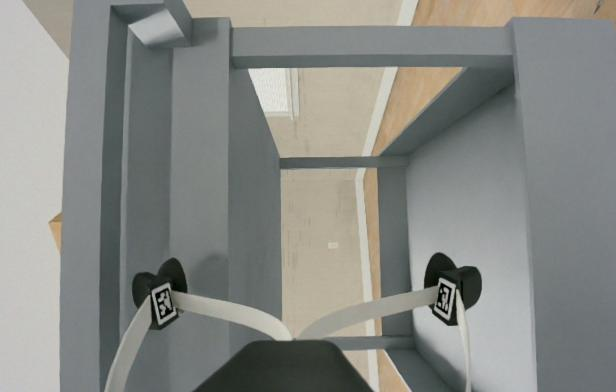

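Scene clock: 774.60 s.
move: r2 moving
r1: as last shown
r1.lidar_m: 5.06 2.92 0.25 - 0.25 0.25 0.49 3.79 1.16 2.61 0.75 0.68
r1.motor_effort: lift_m=+20(20) arm_m=+4(4) wheel_0=-4(5) wheel_1=+1(1) wheel_2=+1(2)
r1.servo_current: wrist_yaw_rad=52(65) wrist_pitch_rad=39(52) wrist_roll_rad=59(65) gripper_m=39(52)
r1.wrist_depth_mm: 136 138 - 452 276 196 - / 109 138 - 410 276 190 - / 116 139 253 452 279 191 - / 135 154 - 462 281 192 - / 1921 - - 466 282 192 162 / 1205 1205 193 466 191 193 162 / 842 759 759 143 265 176 -
r2.base_odometry: x=-1.191 y=-2.710 heading=+0.631
r2.turned_by_wheels: +0.000
r2.turned_by_imu: +0.000
r2.base_tilt: forward=-0.6 right=+0.1
r2.lidar_m: 0.43 0.45 3.32 2.59 2.54 0.69 0.71 1.48 1.58 2.24 2.18 0.49
r2.base_status: translate_m moving
r2.joint_positions: lift_m=+0.550 arm_m=+0.000 wrist_yaw_rad=+0.001 wrist_pitch_rad=+0.008 wrist_roll_rad=+1.569 gripper_m=+0.141
r2.joint_status: not commanded
r2.measured_speeds: translate_m=-0.048 strafe_m=+0.000 rotate_rad=+0.000 lift_m=+0.000 arm_m=+0.000 wrist_yaw_rad=+0.000 wrist_pitch_rad=+0.000 wrist_roll_rad=+0.000
r2.motor_effort: lift_m=+14(14) arm_m=-5(5) wheel_0=-4(9) wheel_1=-7(7) wheel_2=+8(10)
r2.servo_current: wrist_yaw_rad=46(52) wrist_pitch_rad=46(59) wrist_roll_rad=39(52) gripper_m=46(59)
r2.hand_pose: x=+0.4594 y=-0.0871 z=+0.7262 quat_wxyz=(+0.708, +0.707, +0.003, -0.003) (m; r2's base frame)
r2.wrist_depth_mm: - 246 306 - - 310 306 / - 260 300 - - 312 301 / - 294 296 - - - 297 / - 241 291 - - - 293 / - 286 289 - 878 291 289 / - 224 197 - 195 190 285 / - 236 279 - - - 283
pictures: none
No camera images: "cameras" was empty.

Scene clock: 776.60 s.
earlier move: r2 done
r1.base_odometry: x=-1.419 y=+1.536 heading=+2.896
r1.turned_by_wheels: +0.000
r1.turned_by_imu: +0.000
r1.base_tilt: forward=-1.6 right=+1.3
r1.lidar_m: 5.06 2.93 0.25 - 0.25 0.25 0.45 3.81 1.16 2.59 0.61 0.58
r1.base_status: not commanded
r1.joint_positions: lift_m=+0.127 arm_m=+0.000 wrist_yaw_rad=+3.092 wrist_pitch_rad=+0.002 wrist_roll_rad=+0.000 gripper_m=+0.056
r1.joint_status: not commanded
r1.measured_speeds: all 0
r1.motor_effort: lift_m=+20(20) arm_m=+4(4) wheel_0=-4(5) wheel_1=+1(2) wheel_2=+1(2)
r1.servo_current: wrist_yaw_rad=59(72) wrist_pitch_rad=46(52) wrist_roll_rad=46(65) gripper_m=39(52)
r1.hand_pose: x=-0.1128 y=+0.1016 z=+0.3046 quat_wxyz=(+0.025, -0.001, +0.000, +1.000) (m; r1's base frame)
r1.wrist_depth_mm: 136 138 - 449 276 196 - / 110 138 - 410 277 191 - / 116 139 252 459 279 191 - / 135 153 - 459 282 192 - / 1921 - - 462 281 193 162 / 1182 1182 194 466 191 193 162 / 854 759 768 143 265 176 -
r2.base_odometry: x=-1.278 y=-2.773 heading=+0.631
r2.turned_by_wheels: +0.000
r2.turned_by_imu: +0.000
r2.base_tilt: forward=-0.7 right=+0.1
r2.lidar_m: 0.53 0.53 3.27 2.55 2.51 0.60 0.61 1.39 1.46 2.20 2.24 0.58
r2.base_status: done
r2.joint_positions: lift_m=+0.550 arm_m=+0.000 wrist_yaw_rad=+0.001 wrist_pitch_rad=+0.008 wrist_roll_rad=+1.569 gripper_m=+0.141
r2.joint_status: not commanded
r2.measured_speeds: all 0
r2.motor_effort: lift_m=+14(14) arm_m=-4(5) wheel_0=-4(9) wheel_1=-5(7) wheel_2=+5(10)
r2.servo_current: wrist_yaw_rad=39(59) wrist_pitch_rad=46(59) wrist_roll_rad=52(59) gripper_m=46(59)
r2.hand_pose: x=+0.4594 y=-0.0871 z=+0.7262 quat_wxyz=(+0.708, +0.707, +0.003, -0.003) (m; r2's base frame)
r2.wrist_depth_mm: - - - - - 1397 976 / - - 404 424 424 410 430 / - - 404 - - 404 750 / - 640 399 - 1008 399 - / - 627 394 - - 394 - / - 715 389 - 196 387 - / - 327 382 - - 382 -
wait: 2.00 of 3 s (r2 has come to rest)
pictures: none
No camera images: "cameras" was empty.

Scene clock: 777.10 s.
move: r2 moving
r1: as last shown
r1.lidar_m: 5.05 2.91 0.25 - 0.25 0.25 0.46 3.83 1.15 2.61 0.62 0.58
r1.motor_effort: lift_m=+20(20) arm_m=+4(4) wheel_0=-4(5) wheel_1=+1(1) wheel_2=+1(1)
r1.servo_current: wrist_yaw_rad=65(72) wrist_pitch_rad=39(46) wrist_roll_rad=39(52) gripper_m=46(46)
r1.wrist_depth_mm: 136 138 - 449 277 197 - / 110 138 - 413 278 190 - / 116 139 252 455 279 192 - / 136 154 - 455 282 192 - / - - - 466 282 192 162 / 1160 1205 194 466 191 192 162 / 854 759 750 142 266 175 -
r2.base_odometry: x=-1.278 y=-2.773 heading=+0.631
r2.turned_by_wheels: +0.000
r2.turned_by_imu: +0.000
r2.base_tilt: forward=-0.7 right=+0.0
r2.lidar_m: 0.55 0.57 3.26 2.54 2.49 0.61 0.61 1.43 1.48 2.22 2.23 0.59
r2.base_status: not commanded
r2.joint_positions: lift_m=+0.588 arm_m=+0.000 wrist_yaw_rad=+0.001 wrist_pitch_rad=+0.008 wrist_roll_rad=+1.569 gripper_m=+0.141
r2.joint_status: lift_m moving
r2.measured_speeds: translate_m=+0.000 strafe_m=+0.000 rotate_rad=+0.000 lift_m=+0.146 arm_m=+0.000 wrist_yaw_rad=+0.000 wrist_pitch_rad=+0.000 wrist_roll_rad=+0.000
r2.motor_effort: lift_m=+24(25) arm_m=-4(5) wheel_0=-4(5) wheel_1=-5(5) wheel_2=+6(6)
r2.servo_current: wrist_yaw_rad=46(65) wrist_pitch_rad=52(52) wrist_roll_rad=46(52) gripper_m=52(59)
r2.hand_pose: x=+0.4594 y=-0.0871 z=+0.7635 quat_wxyz=(+0.708, +0.707, +0.003, -0.002) (m; r2's base frame)
r2.wrist_depth_mm: - - - - - 1499 1025 / - - 362 424 424 418 418 / - - 399 - - 407 407 / - - 397 - - 399 399 / - 654 389 - - 392 397 / - - 338 866 196 387 392 / - - 325 - - - 387
pictures: none
No camera images: "cameras" was empty.

Scene clock: 778.23 s.
earlier move: r2 done
r1.base_odometry: x=-1.419 y=+1.536 heading=+2.896
r1.turned_by_wheels: +0.000
r1.turned_by_imu: +0.000
r1.base_tilt: forward=-1.6 right=+1.3
r1.lidar_m: 5.06 2.95 0.25 - 0.25 0.25 0.48 3.81 1.17 2.59 0.63 0.58
r1.base_status: not commanded
r1.joint_positions: lift_m=+0.127 arm_m=+0.000 wrist_yaw_rad=+3.092 wrist_pitch_rad=+0.002 wrist_roll_rad=+0.000 gripper_m=+0.056
r1.joint_status: not commanded
r1.measured_speeds: all 0
r1.motor_effort: lift_m=+20(20) arm_m=+4(4) wheel_0=-4(5) wheel_1=+1(1) wheel_2=+1(2)
r1.servo_current: wrist_yaw_rad=52(72) wrist_pitch_rad=39(46) wrist_roll_rad=39(59) gripper_m=39(52)
r1.hand_pose: x=-0.1128 y=+0.1016 z=+0.3046 quat_wxyz=(+0.025, -0.001, +0.000, +1.000) (m; r1's base frame)
r1.wrist_depth_mm: 136 138 - 452 276 198 - / 109 138 - 410 277 190 - / 116 139 252 455 279 191 - / 136 154 - 459 281 193 - / 1921 - - 462 282 192 162 / 1205 1205 194 466 191 192 163 / 842 750 750 143 266 176 -
r2.base_odometry: x=-1.278 y=-2.773 heading=+0.631
r2.turned_by_wheels: +0.000
r2.turned_by_imu: +0.000
r2.base_tilt: forward=-0.7 right=+0.1
r2.lidar_m: 0.53 0.55 3.29 2.55 2.51 0.60 0.59 1.40 1.46 2.19 2.23 0.61
r2.base_status: not commanded
r2.joint_positions: lift_m=+0.685 arm_m=+0.000 wrist_yaw_rad=+0.001 wrist_pitch_rad=+0.008 wrist_roll_rad=+1.569 gripper_m=+0.141
r2.joint_status: all done
r2.measured_speeds: all 0
r2.motor_effort: lift_m=+21(25) arm_m=-5(5) wheel_0=-4(5) wheel_1=-5(5) wheel_2=+6(6)
r2.servo_current: wrist_yaw_rad=46(65) wrist_pitch_rad=46(59) wrist_roll_rad=46(59) gripper_m=46(59)
r2.hand_pose: x=+0.4594 y=-0.0871 z=+0.8606 quat_wxyz=(+0.708, +0.707, +0.003, -0.002) (m; r2's base frame)
r2.wrist_depth_mm: - - - - - 1661 1160 / - - - 404 418 427 421 / - - - 404 - 820 - / - - 676 402 1008 - - / - - 647 392 991 - - / - - 683 332 199 186 - / - - - - - - -
wait: 1.13 of 1.5 s (r2 has come to rest)
pictures: r2_head_camera, r2_wrist_camera
Images, in order (width x height): r2_head_camera 420x560, r2_wrist_camera 616x392.

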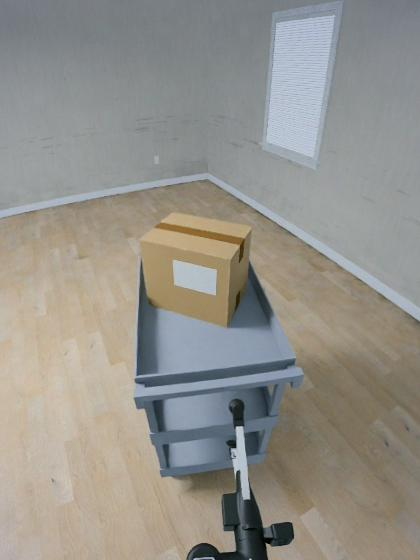

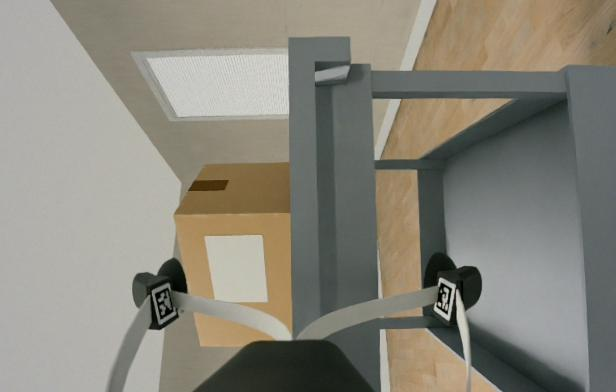

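Emit:
{"fn": "move", "kwargs": {"r2": {"base":{"rotate_rad":0.54}}, "blocking": false, "cameras": []}}

Emit:
{"fn": "wait", "kwargs": {"seconds": 2, "cameras": []}}

Emit:
{"fn": "move", "kwargs": {"r2": {"base":{"strafe_m":-0.28}}, "blocking": false, "cameras": []}}

Emit:
{"fn": "wait", "kwargs": {"seconds": 3, "cameras": ["r2_head_camera","r2_wrist_camera"]}}

Scene clock: 814.00 s.
move: r2 moving
r1: as last shown
r1.lidar_m: 5.06 2.94 0.25 - 0.25 0.25 0.45 3.81 1.17 2.61 0.61 0.59
r1.motor_effort: lift_m=+20(20) arm_m=+4(4) wheel_0=-4(5) wheel_1=+1(1) wheel_2=+1(1)
r1.servo_current: wrist_yaw_rad=46(72) wrist_pitch_rad=39(46) wrist_roll_rad=33(59) gripper_m=46(52)
r1.wrist_depth_mm: 136 138 - 449 276 197 - / 110 138 - 413 277 190 - / 116 138 253 449 279 191 - / 135 153 - 459 282 191 - / 1983 - - 459 282 192 162 / 1205 1182 193 466 191 192 162 / 854 750 759 143 265 176 -
r2.base_odometry: x=-1.278 y=-2.773 heading=+0.883
r2.turned_by_wheels: +0.252
r2.turned_by_imu: +0.245
r2.base_tilt: forward=-0.7 right=+0.1
r2.lidar_m: 0.55 4.38 2.80 2.51 0.84 0.59 0.81 1.43 1.69 2.23 2.26 0.56
r2.base_status: rotate_rad moving
r2.joint_positions: lift_m=+0.685 arm_m=+0.000 wrist_yaw_rad=+0.001 wrist_pitch_rad=+0.008 wrist_roll_rad=+1.569 gripper_m=+0.141
r2.joint_status: not commanded
r2.measured_speeds: translate_m=+0.002 strafe_m=+0.001 rotate_rad=+0.974 lift_m=+0.000 arm_m=+0.000 wrist_yaw_rad=+0.000 wrist_pitch_rad=+0.000 wrist_roll_rad=+0.000
r2.motor_effort: lift_m=+21(21) arm_m=-4(5) wheel_0=-9(11) wheel_1=-10(10) wheel_2=-9(11)
r2.servo_current: wrist_yaw_rad=46(52) wrist_pitch_rad=46(52) wrist_roll_rad=46(59) gripper_m=52(52)
r2.hand_pose: x=+0.4594 y=-0.0871 z=+0.8607 quat_wxyz=(+0.708, +0.707, +0.003, -0.002) (m; r2's base frame)
r2.wrist_depth_mm: - - - 347 - 741 - / - - 615 355 359 - - / - - 615 364 960 - - / - - 683 370 373 - - / - - - 379 960 - - / - - - 320 382 397 477 / - - - - - 1661 1182
pictures: none
No camera images: "cameras" was empty.

Scene clock: 814.83 s.
earlier move: r2 done
r1.base_odometry: x=-1.419 y=+1.536 heading=+2.896
r1.turned_by_wheels: +0.000
r1.turned_by_imu: +0.000
r1.base_tilt: forward=-1.6 right=+1.3
r1.lidar_m: 5.06 2.89 0.25 - 0.25 0.25 0.47 3.82 1.16 2.61 0.63 0.59
r1.base_status: not commanded
r1.joint_positions: lift_m=+0.127 arm_m=+0.000 wrist_yaw_rad=+3.092 wrist_pitch_rad=+0.002 wrist_roll_rad=+0.000 gripper_m=+0.056
r1.joint_status: not commanded
r1.measured_speeds: all 0
r1.motor_effort: lift_m=+20(20) arm_m=+4(4) wheel_0=-4(5) wheel_1=+1(1) wheel_2=+1(2)
r1.servo_current: wrist_yaw_rad=59(72) wrist_pitch_rad=52(52) wrist_roll_rad=52(59) gripper_m=46(52)
r1.hand_pose: x=-0.1128 y=+0.1016 z=+0.3046 quat_wxyz=(+0.025, -0.001, +0.000, +1.000) (m; r1's base frame)
r1.wrist_depth_mm: 136 138 - 449 274 197 - / 110 138 - 410 277 191 - / 116 139 252 459 281 191 - / 136 154 - 462 282 192 - / 1983 - - 462 281 193 162 / 1182 1182 194 466 191 193 162 / 842 759 759 143 265 176 -
r2.base_odometry: x=-1.278 y=-2.773 heading=+1.170
r2.turned_by_wheels: +0.287
r2.turned_by_imu: +0.280
r2.base_tilt: forward=-0.7 right=+0.1
r2.lidar_m: 0.55 3.22 2.57 2.52 0.60 0.59 1.41 1.49 2.22 2.23 0.59 0.54
r2.base_status: done
r2.joint_positions: lift_m=+0.685 arm_m=+0.000 wrist_yaw_rad=+0.001 wrist_pitch_rad=+0.008 wrist_roll_rad=+1.569 gripper_m=+0.141
r2.joint_status: not commanded
r2.measured_speeds: all 0
r2.motor_effort: lift_m=+21(21) arm_m=-4(5) wheel_0=-3(11) wheel_1=-4(10) wheel_2=-5(11)
r2.servo_current: wrist_yaw_rad=39(52) wrist_pitch_rad=52(59) wrist_roll_rad=46(59) gripper_m=46(52)
r2.hand_pose: x=+0.4594 y=-0.0871 z=+0.8607 quat_wxyz=(+0.708, +0.707, +0.003, -0.002) (m; r2's base frame)
r2.wrist_depth_mm: - - 597 307 315 - - / - - - 332 342 - - / - - - 349 368 373 488 / - - - - - 1756 1182 / - - - - - 1618 1205 / - - - - - 1430 1205 / - - - - - 1808 1205
wait: 0.83 of 2 s (r2 has come to rest)
pictures: none
No camera images: "cameras" was empty.

Scene clock: 815.33 s.
move: r2 moving
r1: as last shown
r1.lidar_m: 5.04 2.92 0.25 - 0.25 0.26 0.46 3.80 1.15 2.62 0.66 0.62
r1.motor_effort: lift_m=+20(20) arm_m=+4(4) wheel_0=-3(5) wheel_1=+1(2) wheel_2=+1(2)
r1.servo_current: wrist_yaw_rad=46(65) wrist_pitch_rad=33(52) wrist_roll_rad=39(59) gripper_m=46(46)
r1.wrist_depth_mm: 136 138 - 449 274 198 - / 109 138 - 410 277 190 - / 116 139 253 452 279 191 - / 135 153 - 459 281 191 - / 1921 - - 459 281 193 162 / 1182 1182 193 469 191 193 162 / 854 750 750 143 266 176 -
r2.base_odometry: x=-1.245 y=-2.787 heading=+1.170
r2.turned_by_wheels: +0.000
r2.turned_by_imu: +0.000
r2.base_tilt: forward=-0.7 right=+0.1
r2.lidar_m: 0.54 3.26 2.61 2.54 0.63 0.64 1.41 1.49 2.22 2.20 0.57 0.54
r2.base_status: strafe_m moving
r2.joint_positions: lift_m=+0.685 arm_m=+0.000 wrist_yaw_rad=+0.001 wrist_pitch_rad=+0.008 wrist_roll_rad=+1.569 gripper_m=+0.141
r2.joint_status: not commanded
r2.measured_speeds: translate_m=+0.000 strafe_m=-0.140 rotate_rad=+0.000 lift_m=+0.000 arm_m=+0.000 wrist_yaw_rad=+0.000 wrist_pitch_rad=+0.000 wrist_roll_rad=+0.000
r2.motor_effort: lift_m=+21(21) arm_m=-5(5) wheel_0=+10(12) wheel_1=-11(13) wheel_2=+0(3)
r2.servo_current: wrist_yaw_rad=52(52) wrist_pitch_rad=52(59) wrist_roll_rad=59(59) gripper_m=52(52)
r2.hand_pose: x=+0.4594 y=-0.0871 z=+0.8607 quat_wxyz=(+0.708, +0.707, +0.003, -0.002) (m; r2's base frame)
r2.wrist_depth_mm: - - 569 293 303 - - / - - 661 320 324 - - / - - - 342 387 1708 488 / - - - 330 370 1499 1118 / - - - - - 1618 1229 / - - - - - 1397 1205 / - - - - - 1863 1182
pictures: none
No camera images: "cameras" was empty.

Scene clock: 817.10 s.
earlier move: r2 done
r1.base_odometry: x=-1.419 y=+1.536 heading=+2.896
r1.turned_by_wheels: +0.000
r1.turned_by_imu: +0.000
r1.base_tilt: forward=-1.6 right=+1.3
r1.lidar_m: 5.05 2.92 0.25 - 0.25 0.25 0.46 3.85 1.16 2.64 0.78 0.83
r1.base_status: not commanded
r1.joint_positions: lift_m=+0.127 arm_m=+0.000 wrist_yaw_rad=+3.092 wrist_pitch_rad=+0.002 wrist_roll_rad=+0.000 gripper_m=+0.056
r1.joint_status: not commanded
r1.measured_speeds: all 0
r1.motor_effort: lift_m=+20(20) arm_m=+4(4) wheel_0=-4(5) wheel_1=+1(2) wheel_2=+1(2)
r1.servo_current: wrist_yaw_rad=52(78) wrist_pitch_rad=39(52) wrist_roll_rad=26(65) gripper_m=39(52)
r1.hand_pose: x=-0.1128 y=+0.1016 z=+0.3046 quat_wxyz=(+0.025, -0.001, +0.000, +1.000) (m; r1's base frame)
r1.wrist_depth_mm: 136 138 - 449 276 196 - / 110 138 - 410 278 190 - / 116 139 253 455 279 191 - / 135 153 - 455 283 192 - / 1983 - - 462 283 192 162 / 1205 1205 194 466 190 193 162 / 854 750 759 143 266 176 -
r2.base_odometry: x=-1.020 y=-2.882 heading=+1.170
r2.turned_by_wheels: +0.000
r2.turned_by_imu: +0.000
r2.base_tilt: forward=-0.7 right=+0.1
r2.lidar_m: 0.47 3.60 2.83 1.11 0.82 1.03 1.38 1.53 1.99 1.95 2.13 0.40
r2.base_status: done
r2.joint_positions: lift_m=+0.685 arm_m=+0.000 wrist_yaw_rad=+0.001 wrist_pitch_rad=+0.008 wrist_roll_rad=+1.569 gripper_m=+0.141
r2.joint_status: not commanded
r2.measured_speeds: all 0
r2.motor_effort: lift_m=+21(21) arm_m=-4(5) wheel_0=+2(13) wheel_1=+0(13) wheel_2=+0(3)
r2.servo_current: wrist_yaw_rad=59(59) wrist_pitch_rad=52(59) wrist_roll_rad=39(59) gripper_m=46(59)
r2.hand_pose: x=+0.4594 y=-0.0871 z=+0.8607 quat_wxyz=(+0.708, +0.707, +0.003, -0.002) (m; r2's base frame)
r2.wrist_depth_mm: - - 539 155 208 750 - / - - 469 165 222 - - / - - 492 179 236 820 - / - - 603 192 257 - - / - - - 207 273 - - / - - - 214 286 539 517 / - - - - - 1921 480
wait: 1.77 of 3 s (r2 has come to rest)
pictures: r2_head_camera, r2_wrist_camera
Images, in order (width x height): r2_head_camera 420x560, r2_wrist_camera 616x392.

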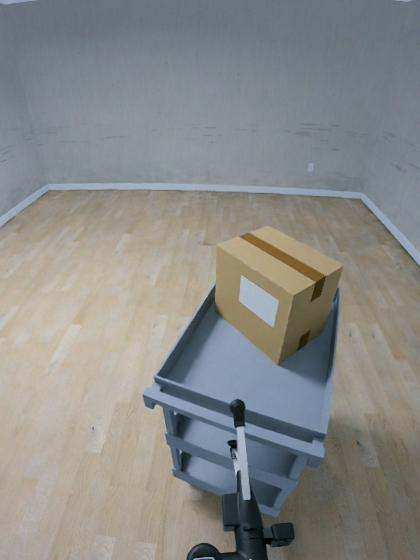

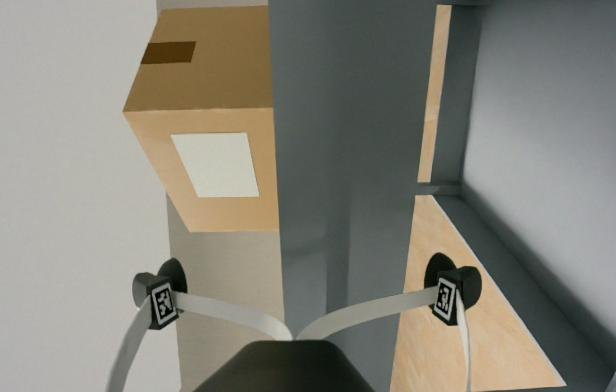

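Emit:
{"fn": "move", "kwargs": {"r2": {"joints":{"gripper_m":-0.02}}, "blocking": false, "cameras": []}}

Emit:
{"fn": "wait", "kwargs": {"seconds": 2.5, "cameras": ["r2_wrist_camera"]}}

Scene clock: 822.00 s.
move: r2 moving
r1: as last shown
r1.lidar_m: 5.04 2.92 0.25 - 0.25 0.25 0.46 3.80 1.16 2.62 0.78 0.82
r1.motor_effort: lift_m=+20(20) arm_m=+4(4) wheel_0=-4(5) wheel_1=+1(1) wheel_2=+2(2)
r1.servo_current: wrist_yaw_rad=59(72) wrist_pitch_rad=39(46) wrist_roll_rad=52(65) gripper_m=46(46)
r1.wrist_depth_mm: 136 138 - 449 276 197 - / 109 138 - 410 277 190 - / 116 139 252 455 282 191 - / 135 154 - 459 282 191 - / 1921 - - 459 281 192 162 / 1205 1205 194 469 191 193 162 / 854 759 759 143 265 175 -
r2.base_odometry: x=-1.020 y=-2.882 heading=+1.170
r2.turned_by_wheels: +0.000
r2.turned_by_imu: +0.000
r2.base_tilt: forward=-0.7 right=+0.1
r2.lidar_m: 0.42 3.59 2.84 1.11 0.80 1.00 1.39 1.52 2.01 1.96 2.15 0.43
r2.base_status: not commanded
r2.joint_positions: lift_m=+0.685 arm_m=+0.000 wrist_yaw_rad=+0.001 wrist_pitch_rad=+0.008 wrist_roll_rad=+1.569 gripper_m=+0.129
r2.joint_status: gripper_m moving
r2.measured_speeds: all 0
r2.motor_effort: lift_m=+21(21) arm_m=-4(5) wheel_0=+2(3) wheel_1=-1(1) wheel_2=+0(0)
r2.servo_current: wrist_yaw_rad=52(52) wrist_pitch_rad=52(52) wrist_roll_rad=39(59) gripper_m=111(111)
r2.hand_pose: x=+0.4594 y=-0.0871 z=+0.8607 quat_wxyz=(+0.708, +0.707, +0.003, -0.002) (m; r2's base frame)
r2.wrist_depth_mm: - - 535 155 208 750 - / - - 469 165 222 - - / - - 488 179 236 831 - / - - 603 191 257 - - / - - - 207 273 - - / - - 217 213 219 564 512 / - - - - - 1863 477
pictures: none
No camera images: "cameras" was empty.

Scene clock: 823.93 s.
earlier move: r2 done
r1.base_odometry: x=-1.419 y=+1.536 heading=+2.896
r1.turned_by_wheels: +0.000
r1.turned_by_imu: +0.000
r1.base_tilt: forward=-1.6 right=+1.3
r1.lidar_m: 5.06 2.93 0.25 - 0.25 0.25 0.45 3.82 1.16 2.64 0.81 0.81
r1.base_status: not commanded
r1.joint_positions: lift_m=+0.127 arm_m=+0.000 wrist_yaw_rad=+3.092 wrist_pitch_rad=+0.002 wrist_roll_rad=+0.000 gripper_m=+0.056
r1.joint_status: not commanded
r1.measured_speeds: all 0
r1.motor_effort: lift_m=+20(20) arm_m=+4(4) wheel_0=-5(5) wheel_1=+1(2) wheel_2=+1(2)
r1.servo_current: wrist_yaw_rad=52(72) wrist_pitch_rad=39(46) wrist_roll_rad=59(65) gripper_m=46(46)
r1.hand_pose: x=-0.1128 y=+0.1016 z=+0.3046 quat_wxyz=(+0.025, -0.001, +0.000, +1.000) (m; r1's base frame)
r1.wrist_depth_mm: 136 138 - 449 276 196 - / 109 138 - 413 277 191 - / 116 138 252 455 281 191 - / 136 154 - 459 281 192 - / 1921 - - 462 282 192 162 / 1205 1205 193 469 191 193 162 / 854 750 759 143 266 176 -
r2.base_odometry: x=-1.020 y=-2.882 heading=+1.170
r2.turned_by_wheels: +0.000
r2.turned_by_imu: +0.000
r2.base_tilt: forward=-0.7 right=+0.1
r2.lidar_m: 0.45 3.60 2.83 1.12 0.80 1.01 1.41 1.51 1.99 1.94 2.15 0.41
r2.base_status: not commanded
r2.joint_positions: lift_m=+0.685 arm_m=+0.000 wrist_yaw_rad=+0.001 wrist_pitch_rad=+0.008 wrist_roll_rad=+1.569 gripper_m=-0.018
r2.joint_status: all done
r2.measured_speeds: all 0
r2.motor_effort: lift_m=+21(21) arm_m=-4(5) wheel_0=+2(3) wheel_1=+0(1) wheel_2=-1(1)
r2.servo_current: wrist_yaw_rad=52(59) wrist_pitch_rad=52(59) wrist_roll_rad=52(59) gripper_m=130(260)
r2.hand_pose: x=+0.4594 y=-0.0871 z=+0.8607 quat_wxyz=(+0.708, +0.707, +0.003, -0.002) (m; r2's base frame)
r2.wrist_depth_mm: - - 539 152 205 - - / - 496 469 161 217 - - / - - 488 175 233 831 - / - - 580 184 248 - - / - - - 198 266 - - / - - 186 207 179 1576 512 / - - - - - 1537 459
wait: 1.93 of 2.5 s (r2 has come to rest)
pictures: r2_wrist_camera
Images, in order (width x height): r2_wrist_camera 616x392.

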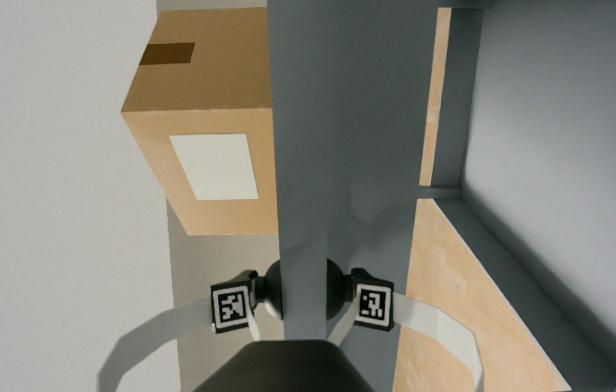

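Emit:
{"fn": "move", "kwargs": {"r2": {"base":{"translate_m":-0.641,"strafe_m":0.245}}, "blocking": false, "cameras": []}}

Emit:
{"fn": "wait", "kwargs": {"seconds": 5, "cameras": ["r2_head_camera","r1_head_camera"]}}

Scene clock: 833.57 s.
move: r2 moving
r1: as last shown
r1.lidar_m: 5.06 2.94 0.25 - 0.25 0.25 0.48 3.83 1.15 2.61 0.77 0.80
r1.motor_effort: lift_m=+20(20) arm_m=+4(4) wheel_0=-4(5) wheel_1=+1(1) wheel_2=+1(2)
r1.servo_current: wrist_yaw_rad=65(65) wrist_pitch_rad=46(46) wrist_roll_rad=52(59) gripper_m=39(46)
r1.wrist_depth_mm: 136 138 - 449 276 197 - / 110 138 - 407 277 191 - / 116 139 253 455 278 191 - / 135 153 - 459 279 192 - / 1983 - - 462 281 192 161 / 1182 1182 193 473 191 193 162 / 854 759 768 143 266 176 -
r2.base_odometry: x=-1.043 y=-2.906 heading=+1.170
r2.turned_by_wheels: -0.001
r2.turned_by_imu: +0.000
r2.base_tilt: forward=-0.7 right=+0.1
r2.lidar_m: 0.47 3.57 2.84 1.10 0.76 1.45 1.36 1.48 2.00 1.97 2.10 0.41
r2.base_status: translate_m moving; strafe_m moving
r2.joint_positions: lift_m=+0.685 arm_m=+0.000 wrist_yaw_rad=-0.001 wrist_pitch_rad=+0.008 wrist_roll_rad=+1.569 gripper_m=-0.018
r2.joint_status: not commanded
r2.measured_speeds: translate_m=-0.123 strafe_m=+0.049 rotate_rad=+0.000 lift_m=+0.000 arm_m=+0.000 wrist_yaw_rad=+0.000 wrist_pitch_rad=+0.000 wrist_roll_rad=+0.000
r2.motor_effort: lift_m=+20(21) arm_m=-5(5) wheel_0=-16(16) wheel_1=-6(9) wheel_2=+14(14)
r2.servo_current: wrist_yaw_rad=39(52) wrist_pitch_rad=52(59) wrist_roll_rad=33(59) gripper_m=137(137)
r2.hand_pose: x=+0.4592 y=-0.0878 z=+0.8607 quat_wxyz=(+0.708, +0.707, +0.002, -0.003) (m; r2's base frame)
r2.wrist_depth_mm: - - 564 158 212 759 - / - - 477 168 224 - - / - - 484 181 237 854 - / - - 580 192 253 - - / - - - 202 265 - - / - - 187 211 181 1576 517 / - - - - - 1618 466
pictures: none
No camera images: "cameras" was empty.

Scene clock: 836.77 s.
earlier move: r2 done
r1.base_odometry: x=-1.419 y=+1.536 heading=+2.896
r1.turned_by_wheels: +0.000
r1.turned_by_imu: +0.000
r1.base_tilt: forward=-1.5 right=+1.3
r1.lidar_m: 5.05 2.93 0.25 - 0.25 0.25 0.44 3.82 0.51 0.40 0.43 0.59
r1.base_status: not commanded
r1.joint_positions: lift_m=+0.127 arm_m=+0.000 wrist_yaw_rad=+3.092 wrist_pitch_rad=+0.002 wrist_roll_rad=+0.000 gripper_m=+0.056
r1.joint_status: not commanded
r1.measured_speeds: all 0
r1.motor_effort: lift_m=+20(20) arm_m=+4(4) wheel_0=-4(5) wheel_1=+1(2) wheel_2=+1(2)
r1.servo_current: wrist_yaw_rad=59(72) wrist_pitch_rad=39(52) wrist_roll_rad=59(72) gripper_m=33(52)
r1.hand_pose: x=-0.1128 y=+0.1016 z=+0.3046 quat_wxyz=(+0.025, -0.001, +0.000, +1.000) (m; r1's base frame)
r1.wrist_depth_mm: 136 138 - 449 277 198 - / 110 138 - 410 277 190 - / 116 139 252 455 279 190 - / 135 154 - 462 281 191 - / 1921 - - 462 282 193 162 / 1160 1229 194 469 191 192 162 / 831 750 759 143 266 176 -
r2.base_odometry: x=-1.496 y=-3.377 heading=+1.170
r2.turned_by_wheels: +0.000
r2.turned_by_imu: -0.001
r2.base_tilt: forward=-0.7 right=+0.1
r2.lidar_m: 0.44 0.47 0.40 0.41 0.84 3.75 0.78 0.77 1.22 2.14 2.30 0.47
r2.base_status: done
r2.joint_positions: lift_m=+0.685 arm_m=+0.000 wrist_yaw_rad=-0.002 wrist_pitch_rad=+0.008 wrist_roll_rad=+1.569 gripper_m=-0.018
r2.joint_status: not commanded
r2.measured_speeds: all 0
r2.motor_effort: lift_m=+21(21) arm_m=-4(5) wheel_0=-1(18) wheel_1=-5(9) wheel_2=+1(14)
r2.servo_current: wrist_yaw_rad=46(59) wrist_pitch_rad=52(59) wrist_roll_rad=59(59) gripper_m=117(137)
r2.hand_pose: x=+0.4592 y=-0.0880 z=+0.8607 quat_wxyz=(+0.708, +0.707, +0.002, -0.004) (m; r2's base frame)
r2.wrist_depth_mm: - - - 200 258 1464 285 / - - - 202 260 1708 - / - - 574 206 263 866 - / - - 496 207 267 866 - / - - 554 210 270 - - / - - 187 211 180 - - / - - - - - 1756 -
wait: 3.20 of 5 s (r2 has come to rest)
pictures: r1_head_camera, r2_head_camera
Images, in order (width x height): r1_head_camera 420x560, r2_head_camera 420x560.

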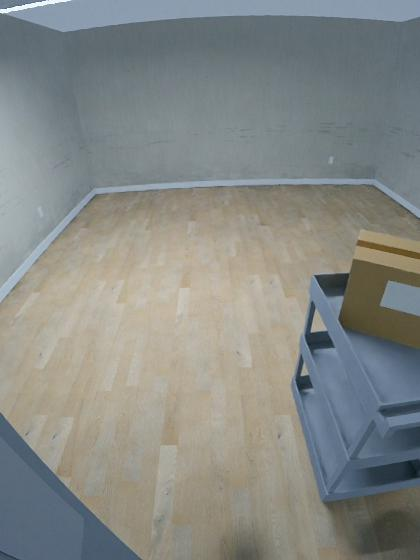

